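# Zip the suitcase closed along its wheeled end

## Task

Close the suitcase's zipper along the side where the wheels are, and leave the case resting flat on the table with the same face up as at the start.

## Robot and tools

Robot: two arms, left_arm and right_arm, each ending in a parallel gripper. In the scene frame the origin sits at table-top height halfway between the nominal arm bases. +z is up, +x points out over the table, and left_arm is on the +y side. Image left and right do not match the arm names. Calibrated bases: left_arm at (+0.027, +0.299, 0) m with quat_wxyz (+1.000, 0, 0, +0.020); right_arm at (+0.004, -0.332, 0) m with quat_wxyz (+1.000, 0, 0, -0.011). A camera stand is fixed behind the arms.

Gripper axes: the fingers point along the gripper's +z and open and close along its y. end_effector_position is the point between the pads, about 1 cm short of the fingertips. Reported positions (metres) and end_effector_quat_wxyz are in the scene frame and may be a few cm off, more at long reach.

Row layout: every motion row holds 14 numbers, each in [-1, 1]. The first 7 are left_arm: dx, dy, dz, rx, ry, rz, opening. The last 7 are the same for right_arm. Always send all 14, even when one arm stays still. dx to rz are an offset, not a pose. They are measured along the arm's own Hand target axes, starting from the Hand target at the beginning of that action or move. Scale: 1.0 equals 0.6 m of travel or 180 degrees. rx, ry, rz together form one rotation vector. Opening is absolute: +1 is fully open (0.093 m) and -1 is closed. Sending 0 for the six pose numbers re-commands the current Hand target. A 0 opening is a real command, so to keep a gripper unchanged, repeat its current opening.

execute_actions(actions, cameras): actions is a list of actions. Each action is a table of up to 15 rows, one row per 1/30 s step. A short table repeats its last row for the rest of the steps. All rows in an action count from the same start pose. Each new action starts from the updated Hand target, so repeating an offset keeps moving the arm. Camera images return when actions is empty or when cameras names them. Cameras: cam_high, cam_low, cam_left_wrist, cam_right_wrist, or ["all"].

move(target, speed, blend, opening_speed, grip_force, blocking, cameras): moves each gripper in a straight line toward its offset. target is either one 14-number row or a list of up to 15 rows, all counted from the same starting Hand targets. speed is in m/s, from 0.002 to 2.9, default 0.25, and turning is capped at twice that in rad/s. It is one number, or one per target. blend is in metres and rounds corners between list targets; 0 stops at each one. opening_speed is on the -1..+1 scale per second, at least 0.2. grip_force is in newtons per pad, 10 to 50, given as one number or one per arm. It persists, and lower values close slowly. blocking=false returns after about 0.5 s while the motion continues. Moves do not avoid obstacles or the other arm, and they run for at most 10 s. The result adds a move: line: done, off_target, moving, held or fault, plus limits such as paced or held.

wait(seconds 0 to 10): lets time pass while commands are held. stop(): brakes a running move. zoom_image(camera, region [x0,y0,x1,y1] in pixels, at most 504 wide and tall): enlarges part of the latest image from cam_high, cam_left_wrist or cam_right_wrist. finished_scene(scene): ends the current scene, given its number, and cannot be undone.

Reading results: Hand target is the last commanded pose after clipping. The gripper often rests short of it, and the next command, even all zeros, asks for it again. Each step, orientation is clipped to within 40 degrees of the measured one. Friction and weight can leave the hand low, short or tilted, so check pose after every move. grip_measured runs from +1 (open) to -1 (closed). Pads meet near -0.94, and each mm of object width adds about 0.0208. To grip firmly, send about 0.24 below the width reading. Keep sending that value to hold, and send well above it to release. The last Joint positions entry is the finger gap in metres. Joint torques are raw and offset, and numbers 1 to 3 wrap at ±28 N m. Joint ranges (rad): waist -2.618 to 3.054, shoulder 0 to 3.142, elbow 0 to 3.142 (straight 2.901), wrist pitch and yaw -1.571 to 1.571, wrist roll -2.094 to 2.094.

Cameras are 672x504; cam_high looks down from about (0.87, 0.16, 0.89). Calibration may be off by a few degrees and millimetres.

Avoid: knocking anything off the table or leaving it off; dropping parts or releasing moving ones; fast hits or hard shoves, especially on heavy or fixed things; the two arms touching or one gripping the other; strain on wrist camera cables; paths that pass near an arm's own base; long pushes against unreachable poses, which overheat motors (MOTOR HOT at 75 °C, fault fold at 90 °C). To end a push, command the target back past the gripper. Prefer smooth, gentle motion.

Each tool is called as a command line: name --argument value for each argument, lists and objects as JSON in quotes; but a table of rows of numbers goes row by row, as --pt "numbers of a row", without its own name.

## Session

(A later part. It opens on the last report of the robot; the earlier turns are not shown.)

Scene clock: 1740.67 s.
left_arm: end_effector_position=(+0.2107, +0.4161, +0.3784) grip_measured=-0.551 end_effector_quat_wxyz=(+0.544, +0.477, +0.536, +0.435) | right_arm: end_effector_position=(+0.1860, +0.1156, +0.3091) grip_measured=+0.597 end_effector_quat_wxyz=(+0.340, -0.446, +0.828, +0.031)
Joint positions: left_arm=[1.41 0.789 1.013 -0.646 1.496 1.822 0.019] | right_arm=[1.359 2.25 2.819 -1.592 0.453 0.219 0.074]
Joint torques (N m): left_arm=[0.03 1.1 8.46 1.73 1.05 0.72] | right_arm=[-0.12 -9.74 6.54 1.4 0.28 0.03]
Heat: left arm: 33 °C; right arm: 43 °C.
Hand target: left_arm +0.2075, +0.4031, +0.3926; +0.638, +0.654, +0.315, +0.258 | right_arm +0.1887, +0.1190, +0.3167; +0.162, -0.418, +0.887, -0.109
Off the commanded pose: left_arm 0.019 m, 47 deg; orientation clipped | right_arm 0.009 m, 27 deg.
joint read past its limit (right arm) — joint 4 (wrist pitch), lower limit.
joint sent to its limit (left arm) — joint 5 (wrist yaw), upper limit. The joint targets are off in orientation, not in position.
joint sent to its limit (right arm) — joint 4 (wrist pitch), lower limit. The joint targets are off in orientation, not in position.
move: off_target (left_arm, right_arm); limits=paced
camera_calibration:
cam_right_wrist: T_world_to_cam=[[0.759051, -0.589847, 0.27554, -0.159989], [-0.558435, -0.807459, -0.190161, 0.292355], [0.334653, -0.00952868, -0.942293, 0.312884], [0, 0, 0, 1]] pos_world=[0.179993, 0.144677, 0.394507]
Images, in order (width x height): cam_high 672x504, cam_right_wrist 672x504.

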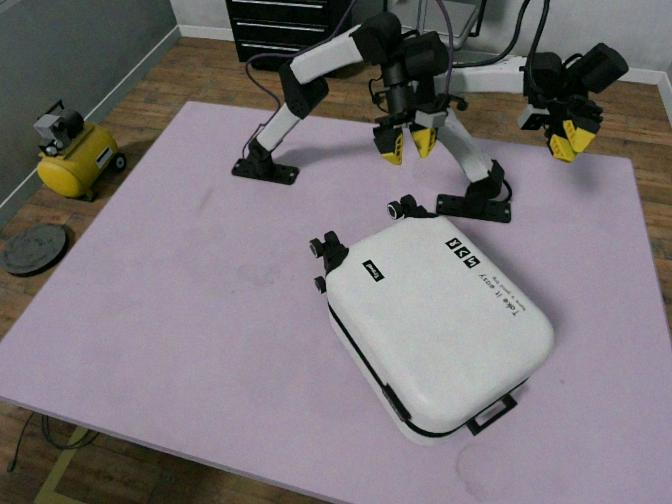

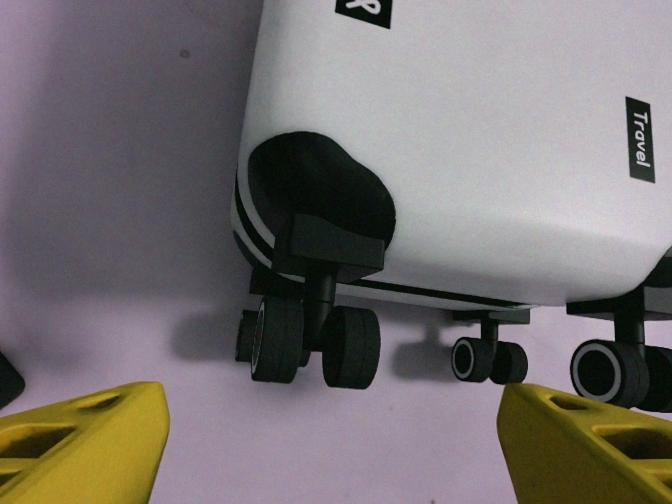

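move --target '[0,0,0,0,0,0,-0.55,0.0125,0.015,0.12,0,0,0,0.6]' --speed 0.12 --cameras '["cam_right_wrist"]'

Scene clock: 1751.90 s.
left_arm: end_effector_position=(+0.2107, +0.4161, +0.3784) grip_measured=-0.551 end_effector_quat_wxyz=(+0.544, +0.477, +0.536, +0.435) | right_arm: end_effector_position=(+0.2021, +0.1118, +0.2511) grip_measured=+0.597 end_effector_quat_wxyz=(+0.278, -0.442, +0.853, -0.021)
Joint positions: left_arm=[1.41 0.789 1.013 -0.646 1.496 1.822 0.019] | right_arm=[1.317 2.292 2.691 -1.592 0.431 0.256 0.074]
Joint torques (N m): left_arm=[0.09 1.36 8.5 1.69 1.04 0.71] | right_arm=[-0.75 -10.25 4.15 1.13 0.18 0.08]
Motor temperatures (°C): left_arm=[22 26 31 33 24 19 20] | right_arm=[19 44 29 29 19 25 23]
Heat: left arm: 33 °C; right arm: 44 °C.
Hand target: left_arm +0.2075, +0.4031, +0.3926; +0.638, +0.654, +0.315, +0.258 | right_arm +0.2052, +0.1146, +0.2458; +0.162, -0.418, +0.887, -0.109
Off the commanded pose: left_arm 0.019 m, 40 deg | right_arm 0.007 m, 17 deg.
joint read past its limit (right arm) — joint 4 (wrist pitch), lower limit.
joint sent to its limit (left arm) — joint 5 (wrist yaw), upper limit. The joint targets are off in orientation, not in position.
joint sent to its limit (right arm) — joint 4 (wrist pitch), lower limit. The joint targets are off in orientation, not in position.
move: off_target (left_arm, right_arm)
camera_calibration:
cam_right_wrist: T_world_to_cam=[[0.743418, -0.59552, 0.304445, -0.161945], [-0.616069, -0.786918, -0.0349129, 0.257544], [0.260365, -0.161604, -0.95189, 0.28719], [0, 0, 0, 1]] pos_world=[0.204283, 0.152636, 0.331668]
Images, in order (width x height): cam_right_wrist 672x504.

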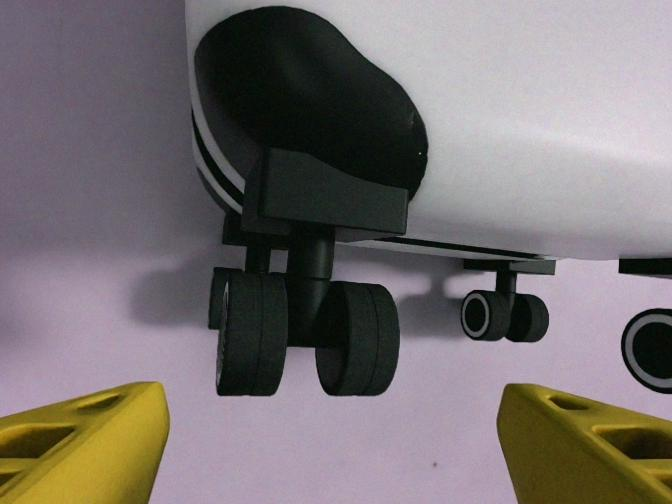

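move --pt "0 0 0 0 0 0 -0.55 0.0123 0.012 0.107 0 0 0 0.6" --pt "0 0 0 0 0 0 -0.55 0.0123 0.012 0.107 0 0 0 -0.25" --speed 0.1 --opening_speed 0.8 --cameras '["cam_right_wrist"]'

Scene clock: 1761.07 s.
left_arm: end_effector_position=(+0.2107, +0.4161, +0.3784) grip_measured=-0.551 end_effector_quat_wxyz=(+0.544, +0.477, +0.536, +0.435) | right_arm: end_effector_position=(+0.2138, +0.1103, +0.1862) grip_measured=+0.148 end_effector_quat_wxyz=(+0.207, -0.433, +0.875, -0.059)
Joint positions: left_arm=[1.41 0.789 1.013 -0.646 1.496 1.822 0.019] | right_arm=[1.277 2.38 2.615 -1.587 0.378 0.294 0.052]
Joint torques (N m): left_arm=[-0.18 1.25 8.38 1.72 1.06 0.7] | right_arm=[-0.77 -11.19 4.36 0.83 0.4 0.09]
Heat: left arm: 33 °C; right arm: 43 °C.
Hand target: left_arm +0.2075, +0.4031, +0.3926; +0.638, +0.654, +0.315, +0.258 | right_arm +0.2200, +0.1097, +0.1826; +0.162, -0.418, +0.887, -0.109
Off the commanded pose: left_arm 0.019 m, 40 deg | right_arm 0.007 m, 8 deg.
joint read past its limit (right arm) — joint 4 (wrist pitch), lower limit.
joint sent to its limit (left arm) — joint 5 (wrist yaw), upper limit. The joint targets are off in orientation, not in position.
joint sent to its limit (right arm) — joint 4 (wrist pitch), lower limit. The joint targets are off in orientation, not in position.
move: off_target (left_arm, right_arm); target 2's new opening was sent with right_arm's hand 0.007 m and 8 deg from that target
camera_calibration:
cam_right_wrist: T_world_to_cam=[[0.738927, -0.601916, 0.302795, -0.149695], [-0.656248, -0.744791, 0.120933, 0.236275], [0.152727, -0.288069, -0.945352, 0.257898], [0, 0, 0, 1]] pos_world=[0.226281, 0.160164, 0.260558]
Images, in order (width x height): cam_right_wrist 672x504.

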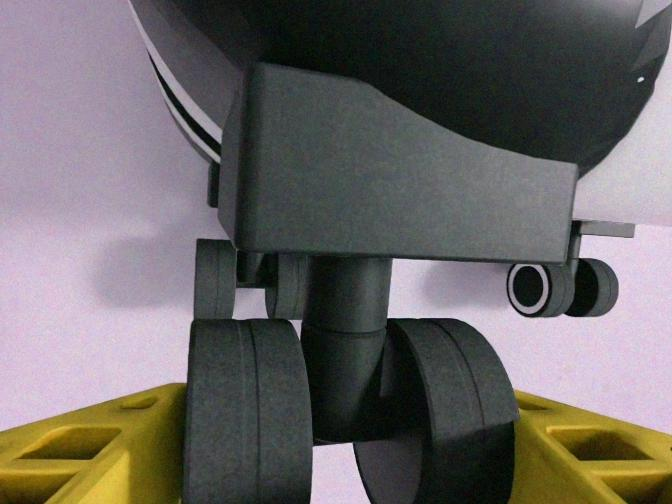

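execute_actions --actions '[]'

Scene clock: 1790.47 s.
left_arm: end_effector_position=(+0.2107, +0.4161, +0.3784) grip_measured=-0.551 end_effector_quat_wxyz=(+0.544, +0.477, +0.536, +0.435) | right_arm: end_effector_position=(+0.2137, +0.1104, +0.1862) grip_measured=+0.127 end_effector_quat_wxyz=(+0.207, -0.433, +0.875, -0.059)
Joint positions: left_arm=[1.41 0.789 1.013 -0.646 1.496 1.822 0.019] | right_arm=[1.277 2.38 2.615 -1.587 0.378 0.294 0.051]
Joint velocities: within noise
Joint torques (N m): left_arm=[0.03 1.25 8.5 1.68 1.05 0.72] | right_arm=[-0.73 -11.22 4.41 0.81 0.39 0.07]
Motor temperatures (°C): left_arm=[21 24 31 32 24 19 20] | right_arm=[19 46 28 27 19 24 24]
Heat: left arm: 32 °C; right arm: 46 °C.
Hand target: left_arm +0.2075, +0.4031, +0.3926; +0.638, +0.654, +0.315, +0.258 | right_arm +0.2200, +0.1097, +0.1826; +0.162, -0.418, +0.887, -0.109
Tool commands: left_gripper/opening=-0.55 right_gripper/opening=-0.25
Off the commanded pose: left_arm 0.019 m, 40 deg | right_arm 0.007 m, 8 deg.
joint read past its limit (right arm) — joint 4 (wrist pitch), lower limit.
camera_calibration:
cam_left_wrist: T_world_to_cam=[[-0.0313551, -0.15182, -0.987911, 0.444701], [-0.382455, 0.914998, -0.128477, -0.212831], [0.923442, 0.373803, -0.0867543, -0.229823], [0, 0, 0, 1]] pos_world=[0.144773, 0.348163, 0.392043]
cam_right_wrist: T_world_to_cam=[[0.739107, -0.601869, 0.302448, -0.149652], [-0.656111, -0.744895, 0.121035, 0.236234], [0.152445, -0.287897, -0.94545, 0.25796], [0, 0, 0, 1]] pos_world=[0.22628, 0.160165, 0.260557]

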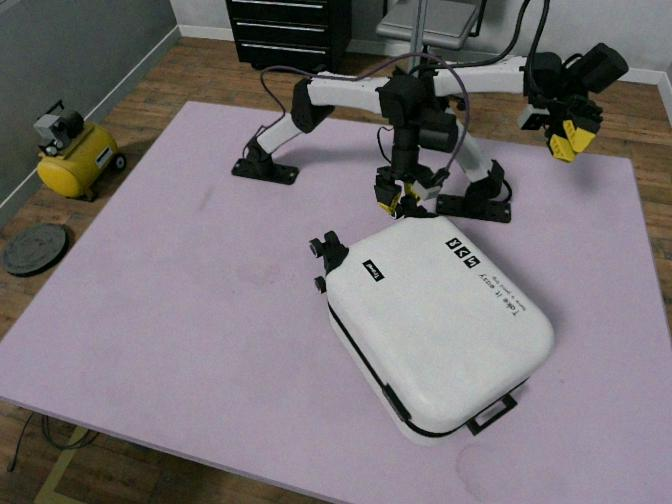

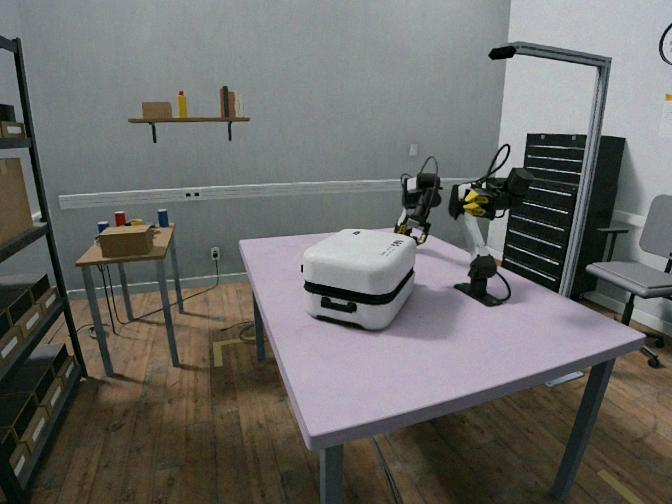

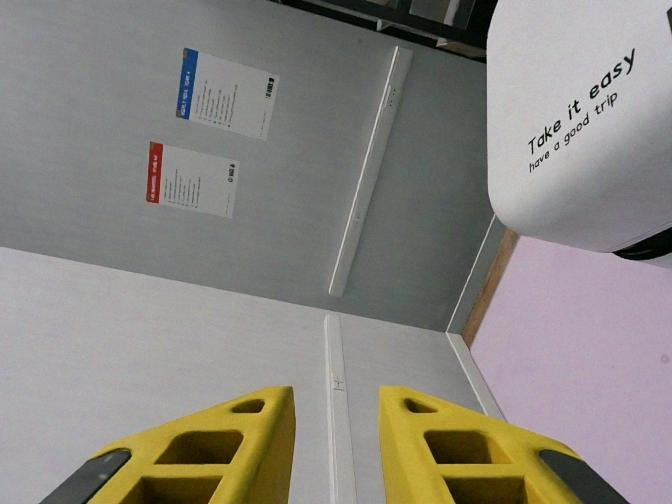

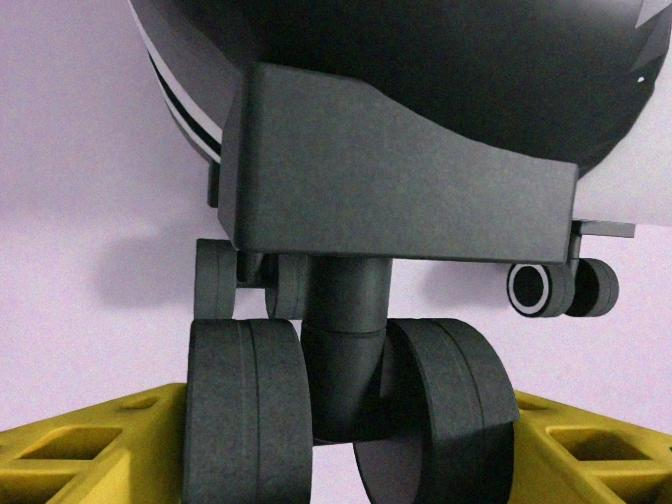

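move --target '[0,0,0,0,0,0,-0.55,0.03,-0.213,0.07,0,0,0,-0.25]' --speed 0.08 --cameras '["cam_high","cam_right_wrist"]'

Scene clock: 1799.07 s.
left_arm: end_effector_position=(+0.2107, +0.4161, +0.3784) grip_measured=-0.551 end_effector_quat_wxyz=(+0.544, +0.477, +0.536, +0.435) | right_arm: end_effector_position=(+0.2851, +0.0430, +0.1844) grip_measured=+0.125 end_effector_quat_wxyz=(+0.155, -0.489, +0.855, -0.073)
Joint positions: left_arm=[1.41 0.789 1.013 -0.646 1.496 1.822 0.019] | right_arm=[1.047 2.239 2.384 -1.507 0.277 -0.043 0.051]
Joint torques (N m): left_arm=[0.03 1.22 8.43 1.64 1.11 0.7] | right_arm=[-5.68 -11.71 2.89 0.69 0.89 0.9]
Heat: left arm: 32 °C; right arm: 47 °C.
Hand target: left_arm +0.2075, +0.4031, +0.3926; +0.638, +0.654, +0.315, +0.258 | right_arm +0.3155, +0.0132, +0.1823; +0.162, -0.418, +0.887, -0.109
Off the commanded pose: left_arm 0.019 m, 40 deg | right_arm 0.043 m, 10 deg.
joint sent to its limit (left arm) — joint 5 (wrist yaw), upper limit. The joint targets are off in orientation, not in position.
move: off_target (left_arm, right_arm)
camera_calibration:
cam_right_wrist: T_world_to_cam=[[0.819032, -0.492344, 0.294592, -0.268517], [-0.562291, -0.790887, 0.241507, 0.186073], [0.114085, -0.363449, -0.924602, 0.236238], [0, 0, 0, 1]] pos_world=[0.2976, 0.100821, 0.252591]
Images, in order (width x height): cam_high 672x504, cam_right_wrist 672x504.

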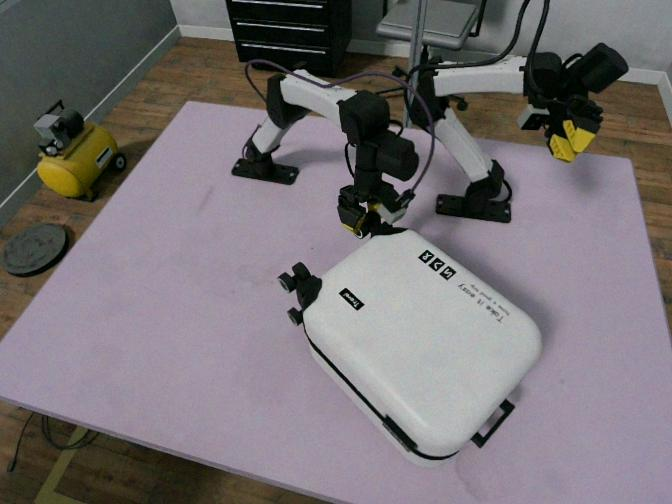

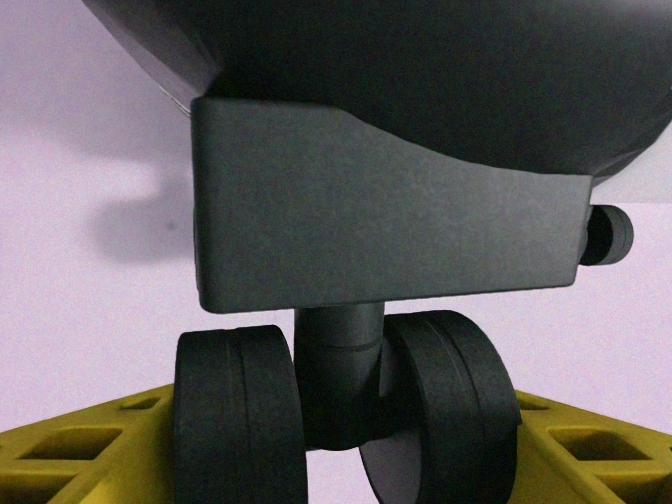

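move --target '[0,0,0,0,0,0,-0.55,0.025,-0.1,0.03,0,0,-0.03,-0.25]' --speed 0.08 --cameras '["cam_high"]'

move --target '[-0.22,-0.25,0.2,0,0,0,-0.55,0,0,0,0,0,0,-0.25]' --speed 0.25 --cameras '["cam_left_wrist"]'

Scene clock: 1812.40 s.
left_arm: end_effector_position=(+0.2107, +0.4161, +0.3784) grip_measured=-0.551 end_effector_quat_wxyz=(+0.544, +0.477, +0.536, +0.435) | right_arm: end_effector_position=(+0.3276, -0.0027, +0.1847) grip_measured=+0.125 end_effector_quat_wxyz=(+0.153, -0.533, +0.829, -0.074)
Joint positions: left_arm=[1.41 0.789 1.013 -0.646 1.496 1.822 0.019] | right_arm=[0.899 2.133 2.208 -1.394 0.231 -0.295 0.051]
Joint torques (N m): left_arm=[-0.1 1.25 8.42 1.66 1.08 0.7] | right_arm=[-5.6 -11.32 3.02 0.82 0.98 0.94]
Heat: left arm: 31 °C; right arm: 48 °C.
Hand target: left_arm +0.2075, +0.4031, +0.3926; +0.638, +0.654, +0.315, +0.258 | right_arm +0.3557, -0.0370, +0.1826; +0.157, -0.460, +0.866, -0.117
Off the commanded pose: left_arm 0.019 m, 40 deg | right_arm 0.044 m, 11 deg.
joint sent to its limit (left arm) — joint 5 (wrist yaw), upper limit. The joint targets are off in orientation, not in position.
move: off_target (left_arm, right_arm)
Images, in order (width x height): cam_high 672x504.

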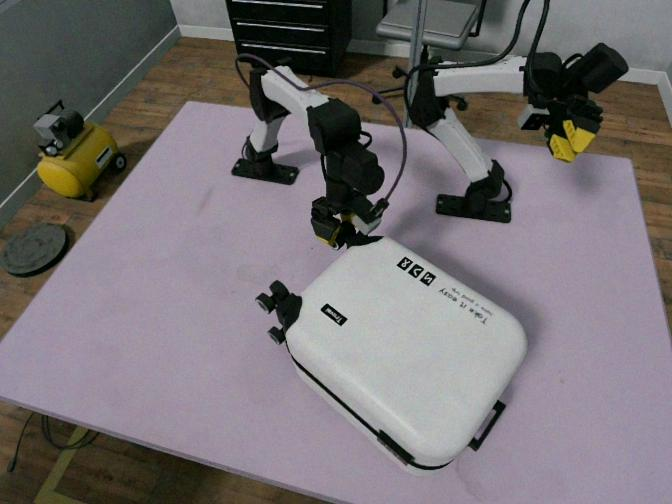

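Scene clock: 1814.83 s.
left_arm: end_effector_position=(+0.1965, +0.2251, +0.2484) grip_measured=-0.551 end_effector_quat_wxyz=(+0.638, +0.647, +0.334, +0.252) | right_arm: end_effector_position=(+0.3276, -0.0027, +0.1847) grip_measured=+0.125 end_effector_quat_wxyz=(+0.153, -0.533, +0.829, -0.074)
Joint positions: left_arm=[0.674 0.235 0.461 -0.64 1.421 1.88 0.019] | right_arm=[0.899 2.133 2.208 -1.394 0.231 -0.295 0.051]
Joint torques (N m): left_arm=[-1.14 2.4 4.51 1.87 0.42 0.22] | right_arm=[-5.6 -11.36 2.92 0.83 0.99 0.93]
Heat: left arm: 31 °C; right arm: 48 °C.
Hand target: left_arm +0.1955, +0.2228, +0.2453; +0.638, +0.654, +0.315, +0.258 | right_arm +0.3557, -0.0370, +0.1826; +0.157, -0.460, +0.866, -0.117
Off the commanded pose: left_arm 0.004 m, 2 deg | right_arm 0.044 m, 11 deg.
move: off_target (right_arm)
camera_calibration:
cam_left_wrist: T_world_to_cam=[[-0.095723, -0.0287761, -0.994992, 0.273573], [0.269664, 0.961453, -0.0537491, -0.217333], [0.958185, -0.273458, -0.0842733, -0.0182245], [0, 0, 0, 1]] pos_world=[0.102256, 0.211844, 0.258985]
Images, in order (width x height): cam_left_wrist 672x504.

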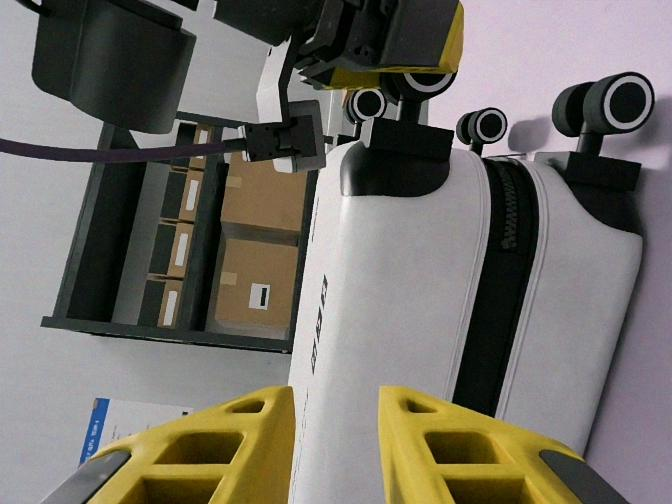

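zoom_image --camera "cam_left_wrist" --region '[430, 130, 610, 290]'

Scaled by 2.800 from the camera's 672x504 image, which has a finer 960x720 frame.

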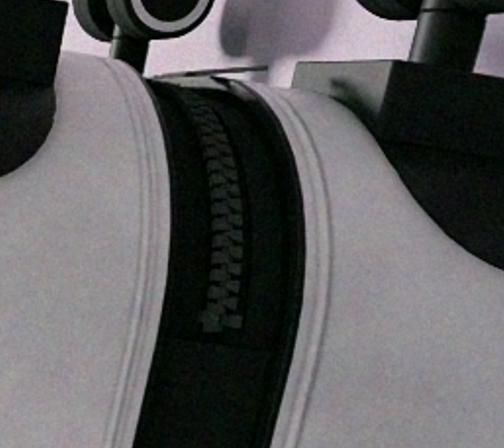

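zoom_image --camera "cam_left_wrist" --region '[470, 140, 550, 200]'

execute_actions --actions '[]' --cameras '["cam_right_wrist"]'

Scaled by 6.300 from the camera's 672x504 image, which has a finer 960x720 frame.

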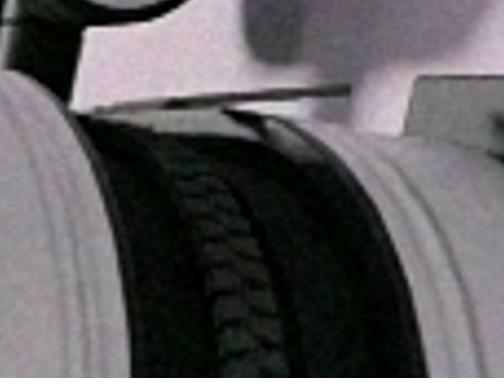

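Scene clock: 1821.50 s.
left_arm: end_effector_position=(+0.1965, +0.2251, +0.2485) grip_measured=-0.551 end_effector_quat_wxyz=(+0.637, +0.647, +0.334, +0.252) | right_arm: end_effector_position=(+0.3276, -0.0027, +0.1847) grip_measured=+0.125 end_effector_quat_wxyz=(+0.153, -0.533, +0.829, -0.074)
Joint positions: left_arm=[0.674 0.235 0.461 -0.639 1.42 1.88 0.019] | right_arm=[0.899 2.133 2.208 -1.394 0.231 -0.295 0.051]
Joint velocities: within noise
Joint torques (N m): left_arm=[-0.83 2.25 4.49 1.96 0.43 0.23] | right_arm=[-5.68 -11.29 2.95 0.84 0.99 0.93]
Motor temperatures (°C): left_arm=[21 24 31 32 23 19 19] | right_arm=[21 48 27 26 19 24 24]
Heat: left arm: 32 °C; right arm: 48 °C.
Hand target: left_arm +0.1955, +0.2229, +0.2452; +0.638, +0.654, +0.315, +0.258 | right_arm +0.3557, -0.0370, +0.1826; +0.157, -0.460, +0.866, -0.117
Tool commands: left_gripper/opening=-0.55 right_gripper/opening=-0.25
Off the commanded pose: left_arm 0.004 m, 2 deg | right_arm 0.044 m, 11 deg.
camera_calibration:
cam_right_wrist: T_world_to_cam=[[0.86411, -0.402209, 0.30256, -0.341887], [-0.480844, -0.837303, 0.260217, 0.143447], [0.148673, -0.37034, -0.916921, 0.202416], [0, 0, 0, 1]] pos_world=[0.33431, 0.0575618, 0.251714]
Images, in order (width x height): cam_right_wrist 672x504.

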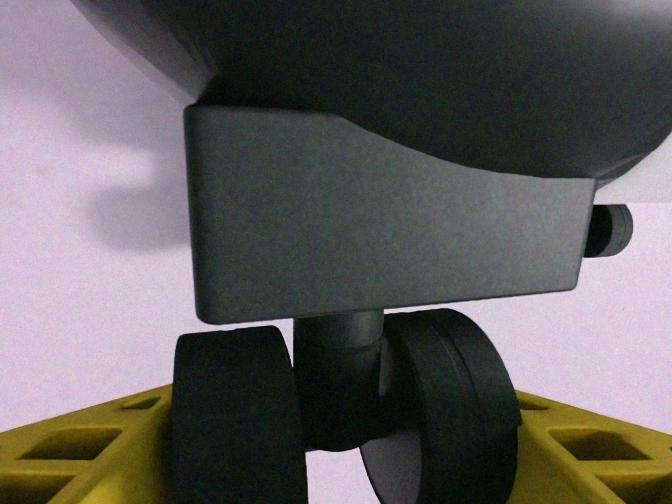

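move --pt "0.0 -0.177 0.03 0 0.055 0 -0.55 0 0 0 0 0 0 -0.25" --pt "-0.03 -0.177 0.17 0 0.055 0 -0.55 0 0 0 0 0 0 -0.25" --speed 0.15 --cameras '["cam_left_wrist","cam_high"]'

Scene clock: 1840.27 s.
left_arm: end_effector_position=(+0.2516, +0.1391, +0.1429) grip_measured=-0.551 end_effector_quat_wxyz=(+0.584, +0.652, +0.378, +0.303) | right_arm: end_effector_position=(+0.3276, -0.0027, +0.1847) grip_measured=+0.125 end_effector_quat_wxyz=(+0.153, -0.533, +0.829, -0.074)
Joint positions: left_arm=[-0.738 0.553 0.005 0.411 -0.13 1.507 0.019] | right_arm=[0.899 2.133 2.208 -1.394 0.231 -0.295 0.051]
Joint torques (N m): left_arm=[-1.16 1.58 5.83 2.71 0.01 -0.18] | right_arm=[-5.63 -11.29 2.95 0.84 0.99 0.93]
Heat: left arm: 33 °C; right arm: 48 °C.
Hand target: left_arm +0.2500, +0.1397, +0.1352; +0.609, +0.629, +0.369, +0.313 | right_arm +0.3557, -0.0370, +0.1826; +0.157, -0.460, +0.866, -0.117
Off the commanded pose: left_arm 0.008 m, 4 deg | right_arm 0.044 m, 11 deg.
joint sent to its limit (left arm) — joint 3 (elbow), lower limit, where the elbow is as bent as it goes. The joint targets are off in orientation, not in position.
move: off_target (left_arm, right_arm)
camera_calibration:
cam_left_wrist: T_world_to_cam=[[-0.124597, 0.0431076, -0.991271, 0.168167], [0.126334, 0.991614, 0.0272431, -0.134885], [0.984132, -0.121836, -0.128998, -0.124758], [0, 0, 0, 1]] pos_world=[0.160772, 0.111304, 0.15428]
Images, in order (width x height): cam_high 672x504, cam_left_wrist 672x504.

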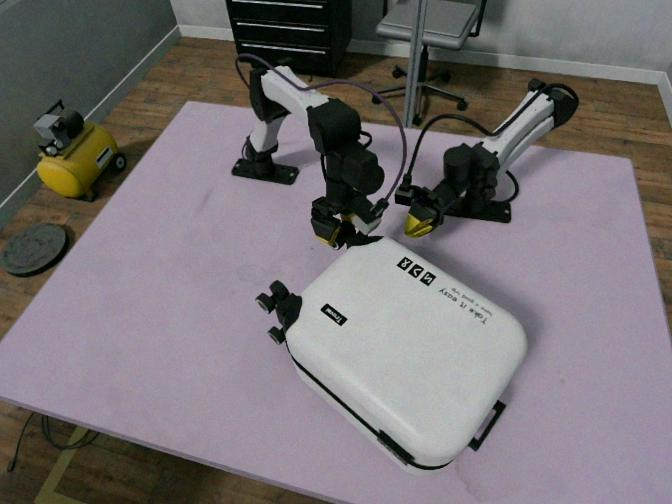

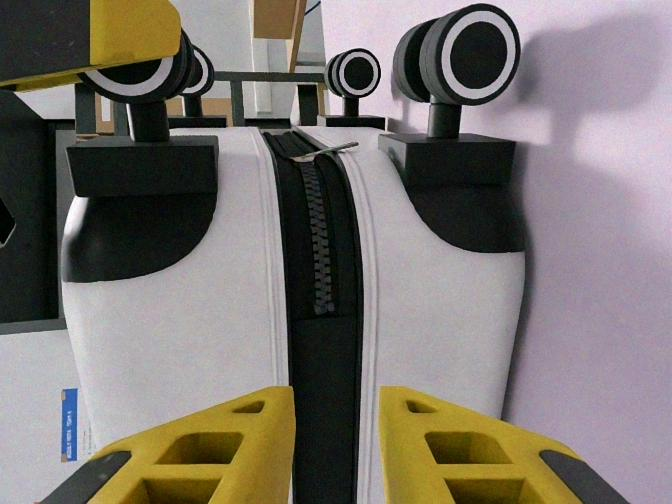

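move --target '[-0.0195,0.014,0.10,0,0,0,-0.55,0,0,0,0,0,0,-0.25]' --speed 0.1 --cameras '["cam_left_wrist"]'

Scene clock: 1853.53 s.
left_arm: end_effector_position=(+0.2909, +0.1030, +0.1247) grip_measured=-0.551 end_effector_quat_wxyz=(+0.588, +0.648, +0.376, +0.306) | right_arm: end_effector_position=(+0.3276, -0.0027, +0.1847) grip_measured=+0.125 end_effector_quat_wxyz=(+0.153, -0.533, +0.829, -0.074)
Joint positions: left_arm=[-0.755 1.334 0.067 1.144 -0.147 1.506 0.019] | right_arm=[0.899 2.133 2.208 -1.394 0.231 -0.295 0.051]
Joint torques (N m): left_arm=[-1.25 -1.31 6.8 3.09 0 -0.06] | right_arm=[-5.63 -11.23 2.89 0.84 0.99 0.93]
Heat: left arm: 34 °C; right arm: 48 °C.
Hand target: left_arm +0.2950, +0.0978, +0.1405; +0.609, +0.629, +0.369, +0.313 | right_arm +0.3557, -0.0370, +0.1826; +0.157, -0.460, +0.866, -0.117
Off the commanded pose: left_arm 0.017 m, 3 deg | right_arm 0.044 m, 11 deg.
move: off_target (left_arm, right_arm)
camera_calibration:
cam_left_wrist: T_world_to_cam=[[-0.113301, 0.0358286, -0.992914, 0.15416], [0.124984, 0.991925, 0.021531, -0.102494], [0.985668, -0.121659, -0.116864, -0.172046], [0, 0, 0, 1]] pos_world=[0.199857, 0.0752123, 0.135169]
Images, in order (width x height): cam_left_wrist 672x504.

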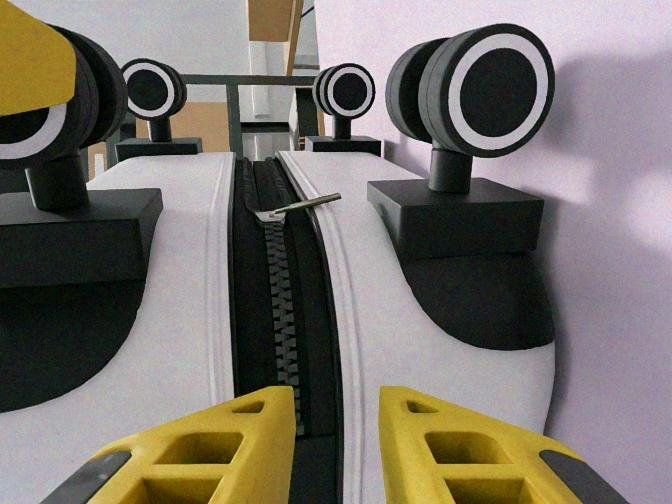

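move --pt "0 0.03 -0.12 0 0 0 -0.55 0 0 0 0 0 0 -0.25" --pt "0.1 0.25 -0.2 0 0 0 -0.55 0 0 0 0 0 0 -0.25" --speed 0.15 --blend 0.02

move --target '[0,0,0,0,0,0,-0.55,-0.068,0.087,-0.021,0,0,0.14,-0.25]' --speed 0.1 --cameras '["cam_high","cam_right_wrist"]'

Scene clock: 1876.43 s.
left_arm: end_effector_position=(+0.2407, +0.2169, +0.2865) grip_measured=-0.551 end_effector_quat_wxyz=(+0.607, +0.623, +0.381, +0.314) | right_arm: end_effector_position=(+0.3276, -0.0027, +0.1847) grip_measured=+0.125 end_effector_quat_wxyz=(+0.153, -0.533, +0.829, -0.074)
Joint positions: left_arm=[0.035 0.312 0.519 -0.288 0.619 1.546 0.019] | right_arm=[0.899 2.133 2.208 -1.394 0.231 -0.295 0.051]
Joint torques (N m): left_arm=[0.13 3.55 9.18 2.18 0.32 0.05] | right_arm=[-5.61 -11.3 2.85 0.83 0.99 0.93]
Motor temperatures (°C): left_arm=[21 24 31 37 22 19 19] | right_arm=[22 48 26 26 20 24 24]
Heat: left arm: 37 °C; right arm: 48 °C.
Hand target: left_arm +0.2382, +0.2145, +0.2942; +0.609, +0.629, +0.369, +0.313 | right_arm +0.3557, -0.0370, +0.1826; +0.157, -0.460, +0.866, -0.117
Off the commanded pose: left_arm 0.008 m, 2 deg | right_arm 0.044 m, 11 deg.
move: off_target (right_arm)

Scene clock: 1879.30 s.
left_arm: end_effector_position=(+0.2407, +0.2169, +0.2865) grip_measured=-0.551 end_effector_quat_wxyz=(+0.607, +0.623, +0.381, +0.314) | right_arm: end_effector_position=(+0.3266, +0.0328, +0.1858) grip_measured=+0.123 end_effector_quat_wxyz=(+0.186, -0.329, +0.923, -0.075)
Joint positions: left_arm=[0.035 0.312 0.519 -0.288 0.619 1.546 0.019] | right_arm=[0.982 2.345 2.559 -1.558 0.337 0.237 0.051]
Joint torques (N m): left_arm=[0.21 3.54 9.33 2.15 0.33 0.1] | right_arm=[-1.33 -9.98 6.83 0.55 0.32 1.27]
Heat: left arm: 36 °C; right arm: 47 °C.
Hand target: left_arm +0.2382, +0.2145, +0.2942; +0.609, +0.629, +0.369, +0.313 | right_arm +0.3329, +0.0264, +0.1829; +0.179, -0.260, +0.946, -0.080
Off the commanded pose: left_arm 0.008 m, 2 deg | right_arm 0.009 m, 8 deg.
joint sent to its limit (right arm) — joint 4 (wrist pitch), lower limit. The joint targets still meet the commanded pose.
move: off_target (right_arm)
camera_calibration:
cam_right_wrist: T_world_to_cam=[[0.5885, -0.75815, 0.280848, -0.221264], [-0.806753, -0.573465, 0.142434, 0.292148], [0.0530697, -0.310398, -0.949124, 0.251917], [0, 0, 0, 1]] pos_world=[0.352537, 0.0779794, 0.259631]
Images, in order (width x height): cam_high 672x504, cam_right_wrist 672x504.

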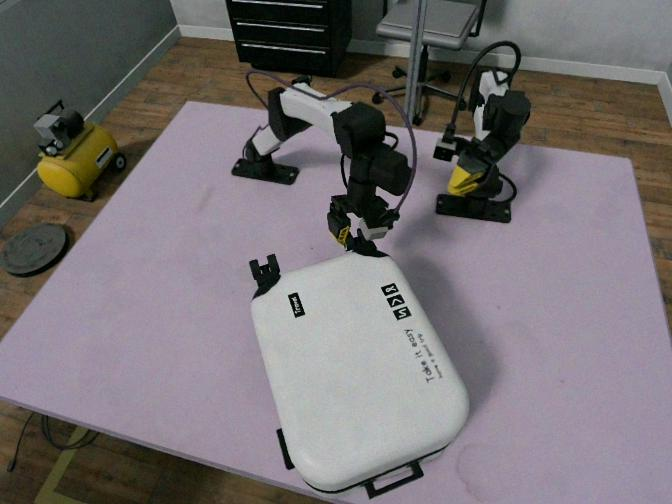

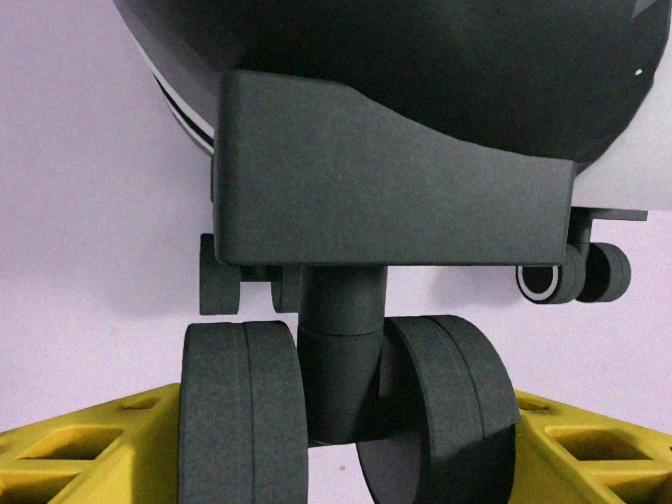

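move --target '[0,0,0,0,0,0,-0.55,0.086,0.126,-0.057,0,0,0,-0.25]' --speed 0.1 --cameras '["cam_high","cam_right_wrist"]'

Scene clock: 1890.93 s.
left_arm: end_effector_position=(+0.2407, +0.2169, +0.2865) grip_measured=-0.551 end_effector_quat_wxyz=(+0.607, +0.623, +0.381, +0.314) | right_arm: end_effector_position=(+0.2716, +0.0692, +0.1846) grip_measured=+0.123 end_effector_quat_wxyz=(+0.232, -0.261, +0.934, -0.077)
Joint positions: left_arm=[0.035 0.312 0.519 -0.288 0.619 1.546 0.019] | right_arm=[1.158 2.315 2.472 -1.527 0.456 0.544 0.051]
Joint torques (N m): left_arm=[0.16 3.48 9.16 2.13 0.34 0.11] | right_arm=[2.5 -13.75 2.86 0.25 -0.43 0.48]
Heat: left arm: 35 °C; right arm: 47 °C.
Hand target: left_arm +0.2382, +0.2145, +0.2942; +0.609, +0.629, +0.369, +0.313 | right_arm +0.2435, +0.0660, +0.1807; +0.178, -0.260, +0.946, -0.080
Off the commanded pose: left_arm 0.008 m, 2 deg | right_arm 0.028 m, 6 deg.
joint sent to its limit (right arm) — joint 4 (wrist pitch), lower limit. The joint targets still meet the commanded pose.
move: off_target (right_arm)
camera_calibration:
cam_right_wrist: T_world_to_cam=[[0.460965, -0.839513, 0.287629, -0.121992], [-0.881107, -0.471567, 0.0357145, 0.301603], [0.105653, -0.269895, -0.957076, 0.24942], [0, 0, 0, 1]] pos_world=[0.295626, 0.10713, 0.263031]
Images, in order (width x height): cam_high 672x504, cam_right_wrist 672x504.

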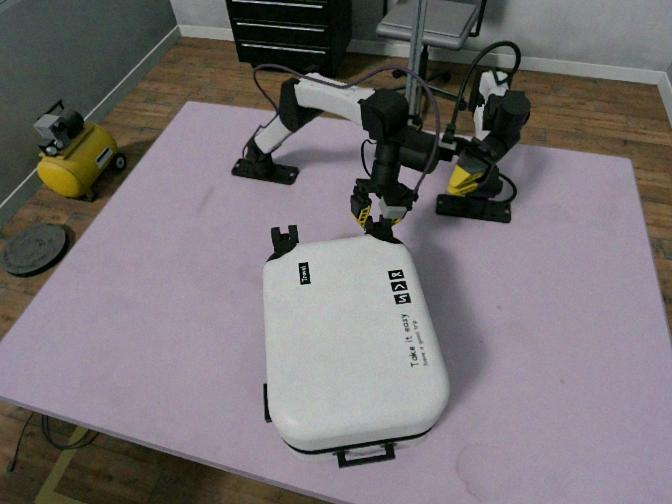

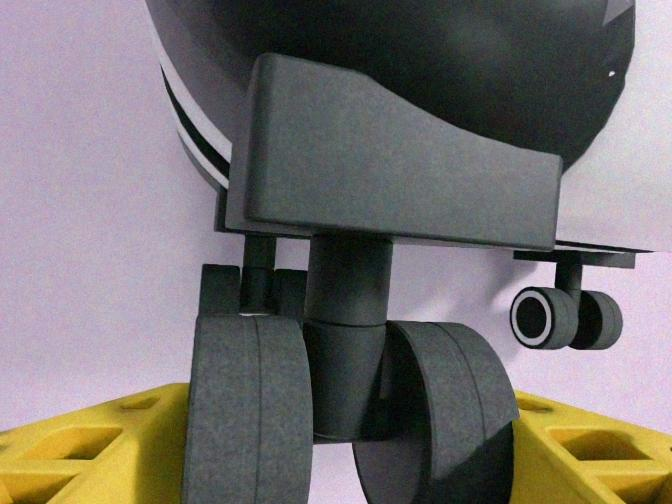

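move --pt "0 0 0 0 0 0 -0.55 0 0 0 0 0 0 0.5" --pt "0 0 0 0 0 0 -0.55 0 0 -0.15 0 0 0 0.5" --pt "0 0 0 0 0 0 -0.55 0.14 -0.317 -0.178 0 0 0 0.5" --speed 0.15 --cameras '["cam_high","cam_left_wrist"]'

Scene clock: 1912.53 s.
left_arm: end_effector_position=(+0.2407, +0.2169, +0.2865) grip_measured=-0.551 end_effector_quat_wxyz=(+0.607, +0.623, +0.381, +0.314) | right_arm: end_effector_position=(+0.2265, -0.1296, +0.2957) grip_measured=+0.498 end_effector_quat_wxyz=(+0.232, -0.267, +0.934, -0.047)
Joint positions: left_arm=[0.035 0.312 0.519 -0.288 0.619 1.546 0.019] | right_arm=[0.954 1.53 1.869 -1.582 0.354 0.317 0.069]
Joint torques (N m): left_arm=[0.25 3.37 9.36 2.15 0.35 0.1] | right_arm=[-0.39 -7.1 4.14 0.96 0.15 -0.05]
Heat: left arm: 33 °C; right arm: 47 °C.
Hand target: left_arm +0.2382, +0.2145, +0.2942; +0.609, +0.629, +0.369, +0.313 | right_arm +0.2237, -0.1335, +0.3008; +0.178, -0.260, +0.946, -0.080
Off the commanded pose: left_arm 0.008 m, 2 deg | right_arm 0.007 m, 7 deg.
joint read past its limit (right arm) — joint 4 (wrist pitch), lower limit.
joint sent to its limit (right arm) — joint 4 (wrist pitch), lower limit. The joint targets are off in orientation, not in position.
move: off_target (right_arm)
camera_calibration:
cam_left_wrist: T_world_to_cam=[[-0.0794799, -0.0173841, -0.996685, 0.309559], [0.10224, 0.994433, -0.0254979, -0.194312], [0.991579, -0.103928, -0.0772601, -0.106452], [0, 0, 0, 1]] pos_world=[0.150026, 0.187549, 0.295353]
Images, in order (width x height): cam_high 672x504, cam_left_wrist 672x504.

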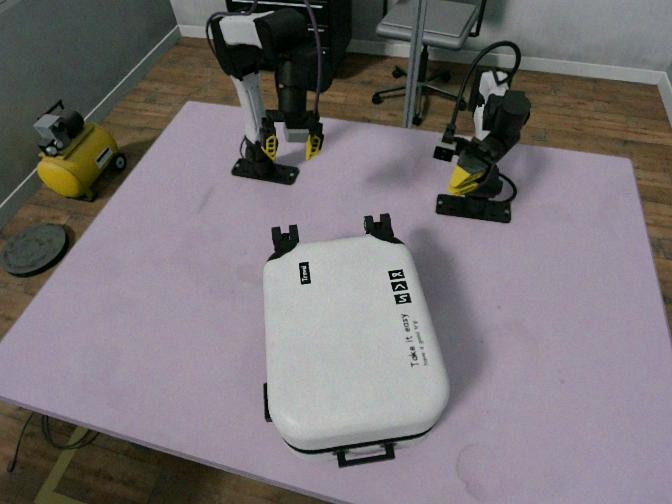

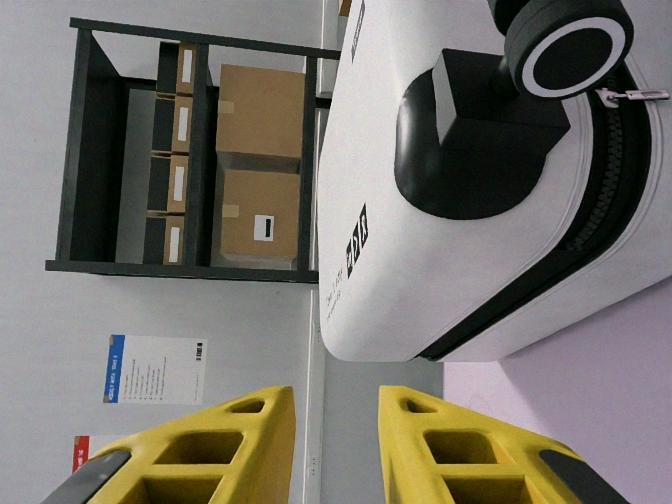

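move --target '[-0.04,0.07,-0.03,0.114,0.457,-0.554,0.6,0,0,0,0,0,0,0.5]' --speed 0.3 --cameras '["cam_left_wrist"]'

Scene clock: 1921.10 s.
left_arm: end_effector_position=(+0.2228, +0.1980, +0.3428) grip_measured=+0.599 end_effector_quat_wxyz=(+0.317, -0.057, +0.941, -0.106) | right_arm: end_effector_position=(+0.2265, -0.1296, +0.2957) grip_measured=+0.498 end_effector_quat_wxyz=(+0.232, -0.267, +0.934, -0.047)
Joint positions: left_arm=[-0.708 1.104 1.679 -1.505 -0.252 -0.704 0.074] | right_arm=[0.954 1.53 1.869 -1.582 0.354 0.316 0.069]
Joint torques (N m): left_arm=[0.12 0.51 7.02 1.03 0.04 -0.11] | right_arm=[-0.44 -7.1 4.22 0.97 0.14 -0.06]
Heat: left arm: 33 °C; right arm: 45 °C.
Hand target: left_arm +0.2138, +0.2044, +0.3385; +0.170, -0.086, +0.982, +0.015 | right_arm +0.2237, -0.1335, +0.3008; +0.179, -0.260, +0.946, -0.080
Off the commanded pose: left_arm 0.012 m, 23 deg | right_arm 0.007 m, 7 deg.
joint read past its limit (right arm) — joint 4 (wrist pitch), lower limit.
joint sent to its limit (left arm) — joint 4 (wrist pitch), lower limit. The joint targets are off in orientation, not in position.
joint sent to its limit (right arm) — joint 4 (wrist pitch), lower limit. The joint targets are off in orientation, not in position.
move: off_target (left_arm, right_arm)
camera_calibration:
cam_left_wrist: T_world_to_cam=[[0.031025, -0.974966, 0.220179, 0.111729], [-0.976546, -0.0765242, -0.201251, 0.340348], [0.213062, -0.208771, -0.954473, 0.408533], [0, 0, 0, 1]] pos_world=[0.241856, 0.220266, 0.433829]
Images, in order (width x height): cam_left_wrist 672x504.

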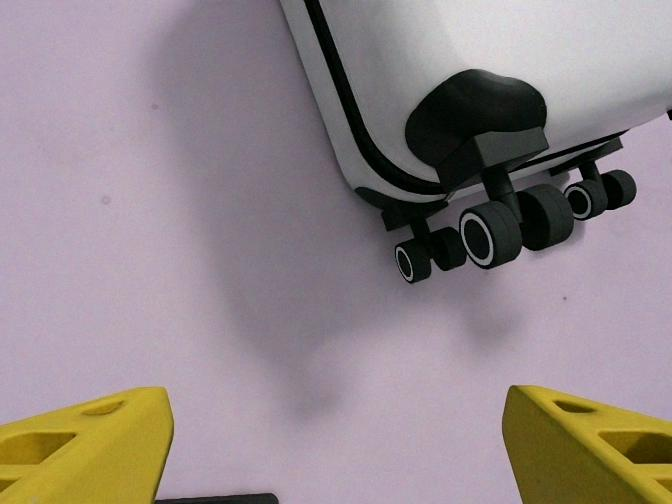

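move --target '[-0.003,-0.238,0.158,0,0,0,0.6,0,0,0,0,0,0,0.5]' --speed 0.2 --cameras '["cam_left_wrist"]'

Scene clock: 1929.20 s.
left_arm: end_effector_position=(+0.2792, +0.0619, +0.2487) grip_measured=+0.599 end_effector_quat_wxyz=(+0.188, -0.084, +0.979, -0.014) | right_arm: end_effector_position=(+0.2265, -0.1296, +0.2957) grip_measured=+0.498 end_effector_quat_wxyz=(+0.232, -0.267, +0.934, -0.047)
Joint positions: left_arm=[-0.937 1.707 1.883 -1.507 -0.296 -1.032 0.074] | right_arm=[0.954 1.53 1.869 -1.582 0.354 0.316 0.069]
Joint torques (N m): left_arm=[-0.9 -5.44 7.91 0.2 -0.16 -0.14] | right_arm=[-0.49 -7.06 4.14 0.95 0.12 -0.08]
Motor temperatures (°C): left_arm=[21 24 32 32 21 19 19] | right_arm=[20 43 27 25 19 23 23]
Heat: left arm: 32 °C; right arm: 43 °C.
Hand target: left_arm +0.2717, +0.0697, +0.2496; +0.170, -0.086, +0.982, +0.015 | right_arm +0.2237, -0.1335, +0.3008; +0.179, -0.260, +0.946, -0.080
Off the commanded pose: left_arm 0.011 m, 4 deg | right_arm 0.007 m, 7 deg.
joint read past its limit (right arm) — joint 4 (wrist pitch), lower limit.
joint sent to its limit (left arm) — joint 4 (wrist pitch), lower limit. The joint targets still meet the commanded pose.
joint sent to its limit (right arm) — joint 4 (wrist pitch), lower limit. The joint targets are off in orientation, not in position.
move: off_target (left_arm, right_arm)
camera_calibration:
cam_left_wrist: T_world_to_cam=[[0.146499, -0.98813, 0.0462204, 0.00980781], [-0.987536, -0.143373, 0.0649363, 0.307174], [-0.0575387, -0.0551573, -0.996818, 0.354912], [0, 0, 0, 1]] pos_world=[0.32233, 0.0733079, 0.333383]
Images, in order (width x height): cam_left_wrist 672x504.

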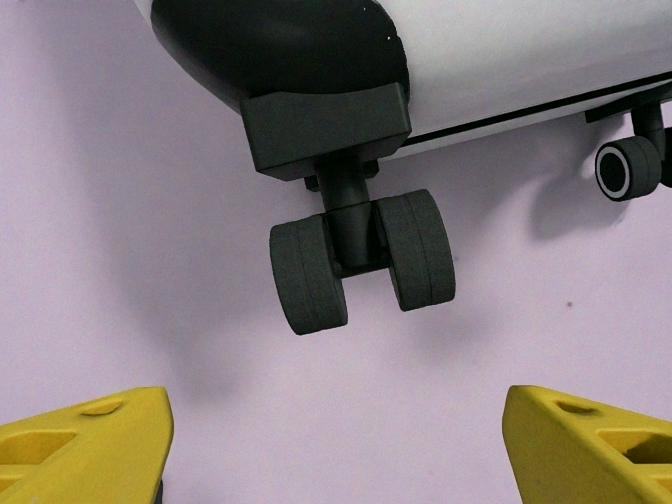

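move --pt "-0.035 -0.01 0.05 0 0 -0.07 0.6 0 0 0 0 0 0 0.5" --pt "-0.025 -0.01 0.115 0 0 -0.07 0.6 0 0 0 0 0 0 0.5" --speed 0.1 --blend 0.01 --cameras '["cam_left_wrist"]'

Scene clock: 1939.13 s.
left_arm: end_effector_position=(+0.3115, +0.0659, +0.1938) grip_measured=+0.599 end_effector_quat_wxyz=(+0.177, -0.189, +0.966, -0.008) | right_arm: end_effector_position=(+0.2265, -0.1296, +0.2957) grip_measured=+0.498 end_effector_quat_wxyz=(+0.232, -0.267, +0.934, -0.047)
Joint positions: left_arm=[-0.859 1.754 1.717 -1.324 -0.292 -1.175 0.074] | right_arm=[0.954 1.53 1.869 -1.582 0.354 0.316 0.069]
Joint torques (N m): left_arm=[0.23 -7.32 4.78 0.84 -0.09 -0.04] | right_arm=[-0.42 -7.1 4.22 0.97 0.14 -0.04]
Heat: left arm: 32 °C; right arm: 41 °C.
Hand target: left_arm +0.3094, +0.0704, +0.1896; +0.170, -0.193, +0.966, -0.003 | right_arm +0.2237, -0.1335, +0.3008; +0.179, -0.260, +0.946, -0.080
Off the commanded pose: left_arm 0.006 m, 1 deg | right_arm 0.007 m, 7 deg.
joint read past its limit (right arm) — joint 4 (wrist pitch), lower limit.
joint sent to its limit (right arm) — joint 4 (wrist pitch), lower limit. The joint targets are off in orientation, not in position.
move: off_target (right_arm)
camera_calibration:
cam_left_wrist: T_world_to_cam=[[0.351251, -0.933539, 0.0716104, -0.0607075], [-0.934358, -0.344603, 0.0906925, 0.334891], [-0.0599879, -0.0987656, -0.993301, 0.305195], [0, 0, 0, 1]] pos_world=[0.35254, 0.0888742, 0.277126]
Images, in order (width x height): cam_left_wrist 672x504.

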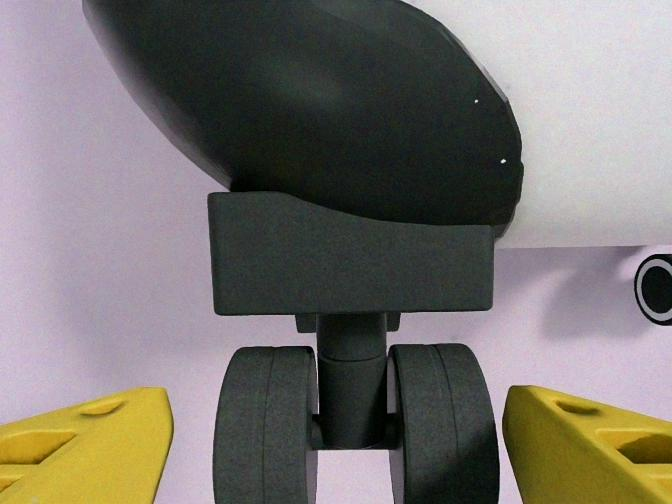

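move --target '[0,-0.008,0,0,0,0,-0.25,0,0,0,-0.242,-0.416,0.609,-0.55]' --speed 0.4 --opening_speed 0.8 --cameras '["cam_left_wrist","cam_right_wrist"]'

Scene clock: 1951.67 s.
left_arm: end_effector_position=(+0.3133, +0.0635, +0.1943) grip_measured=+0.029 end_effector_quat_wxyz=(+0.180, -0.190, +0.965, -0.014) | right_arm: end_effector_position=(+0.2247, -0.1324, +0.3021) grip_measured=-0.547 end_effector_quat_wxyz=(+0.517, +0.512, +0.458, +0.511)
Joint positions: left_arm=[-0.859 1.754 1.717 -1.311 -0.289 -1.175 0.047] | right_arm=[1.345 1.127 0.56 0.862 1.377 1.33 0.019]
Joint torques (N m): left_arm=[-0.5 -5.82 6.74 0.67 -0.11 -0.1] | right_arm=[0.24 -1.68 4.79 1.58 -0.05 -0.19]
Heat: left arm: 32 °C; right arm: 39 °C.
Hand target: left_arm +0.3112, +0.0659, +0.1900; +0.170, -0.193, +0.966, -0.003 | right_arm +0.2237, -0.1336, +0.3009; +0.520, +0.515, +0.450, +0.511
Off the commanded pose: left_arm 0.005 m, 2 deg | right_arm 0.002 m, 1 deg.
move: done
camera_calibration:
cam_left_wrist: T_world_to_cam=[[0.350227, -0.93285, 0.0844515, -0.0658188], [-0.935176, -0.343165, 0.0876534, 0.336447], [-0.0527867, -0.109676, -0.992565, 0.303903], [0, 0, 0, 1]] pos_world=[0.353731, 0.0873886, 0.277711]
cam_right_wrist: T_world_to_cam=[[0.0427604, 0.0261627, -0.998743, 0.293815], [-0.383211, 0.923628, 0.00778814, 0.242279], [0.92267, 0.382396, 0.0495205, -0.0889199], [0, 0, 0, 1]] pos_world=[0.162324, -0.19746, 0.295962]
Images, in order (width x height): cam_left_wrist 672x504, cam_right_wrist 672x504.

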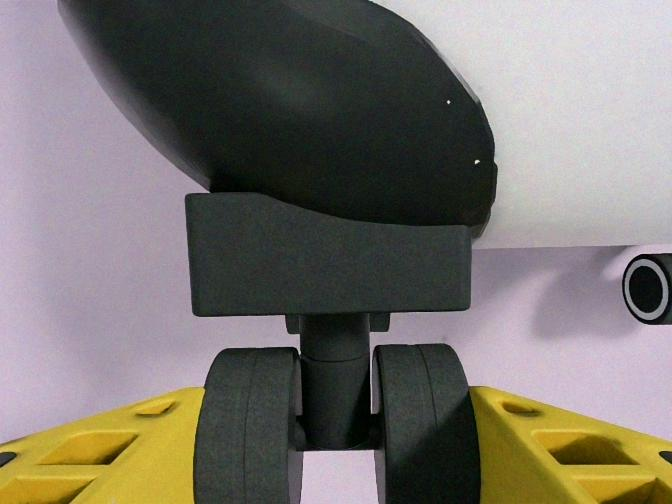

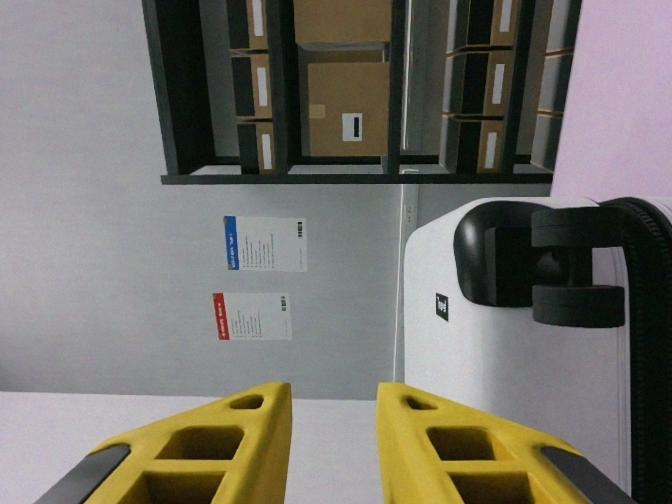

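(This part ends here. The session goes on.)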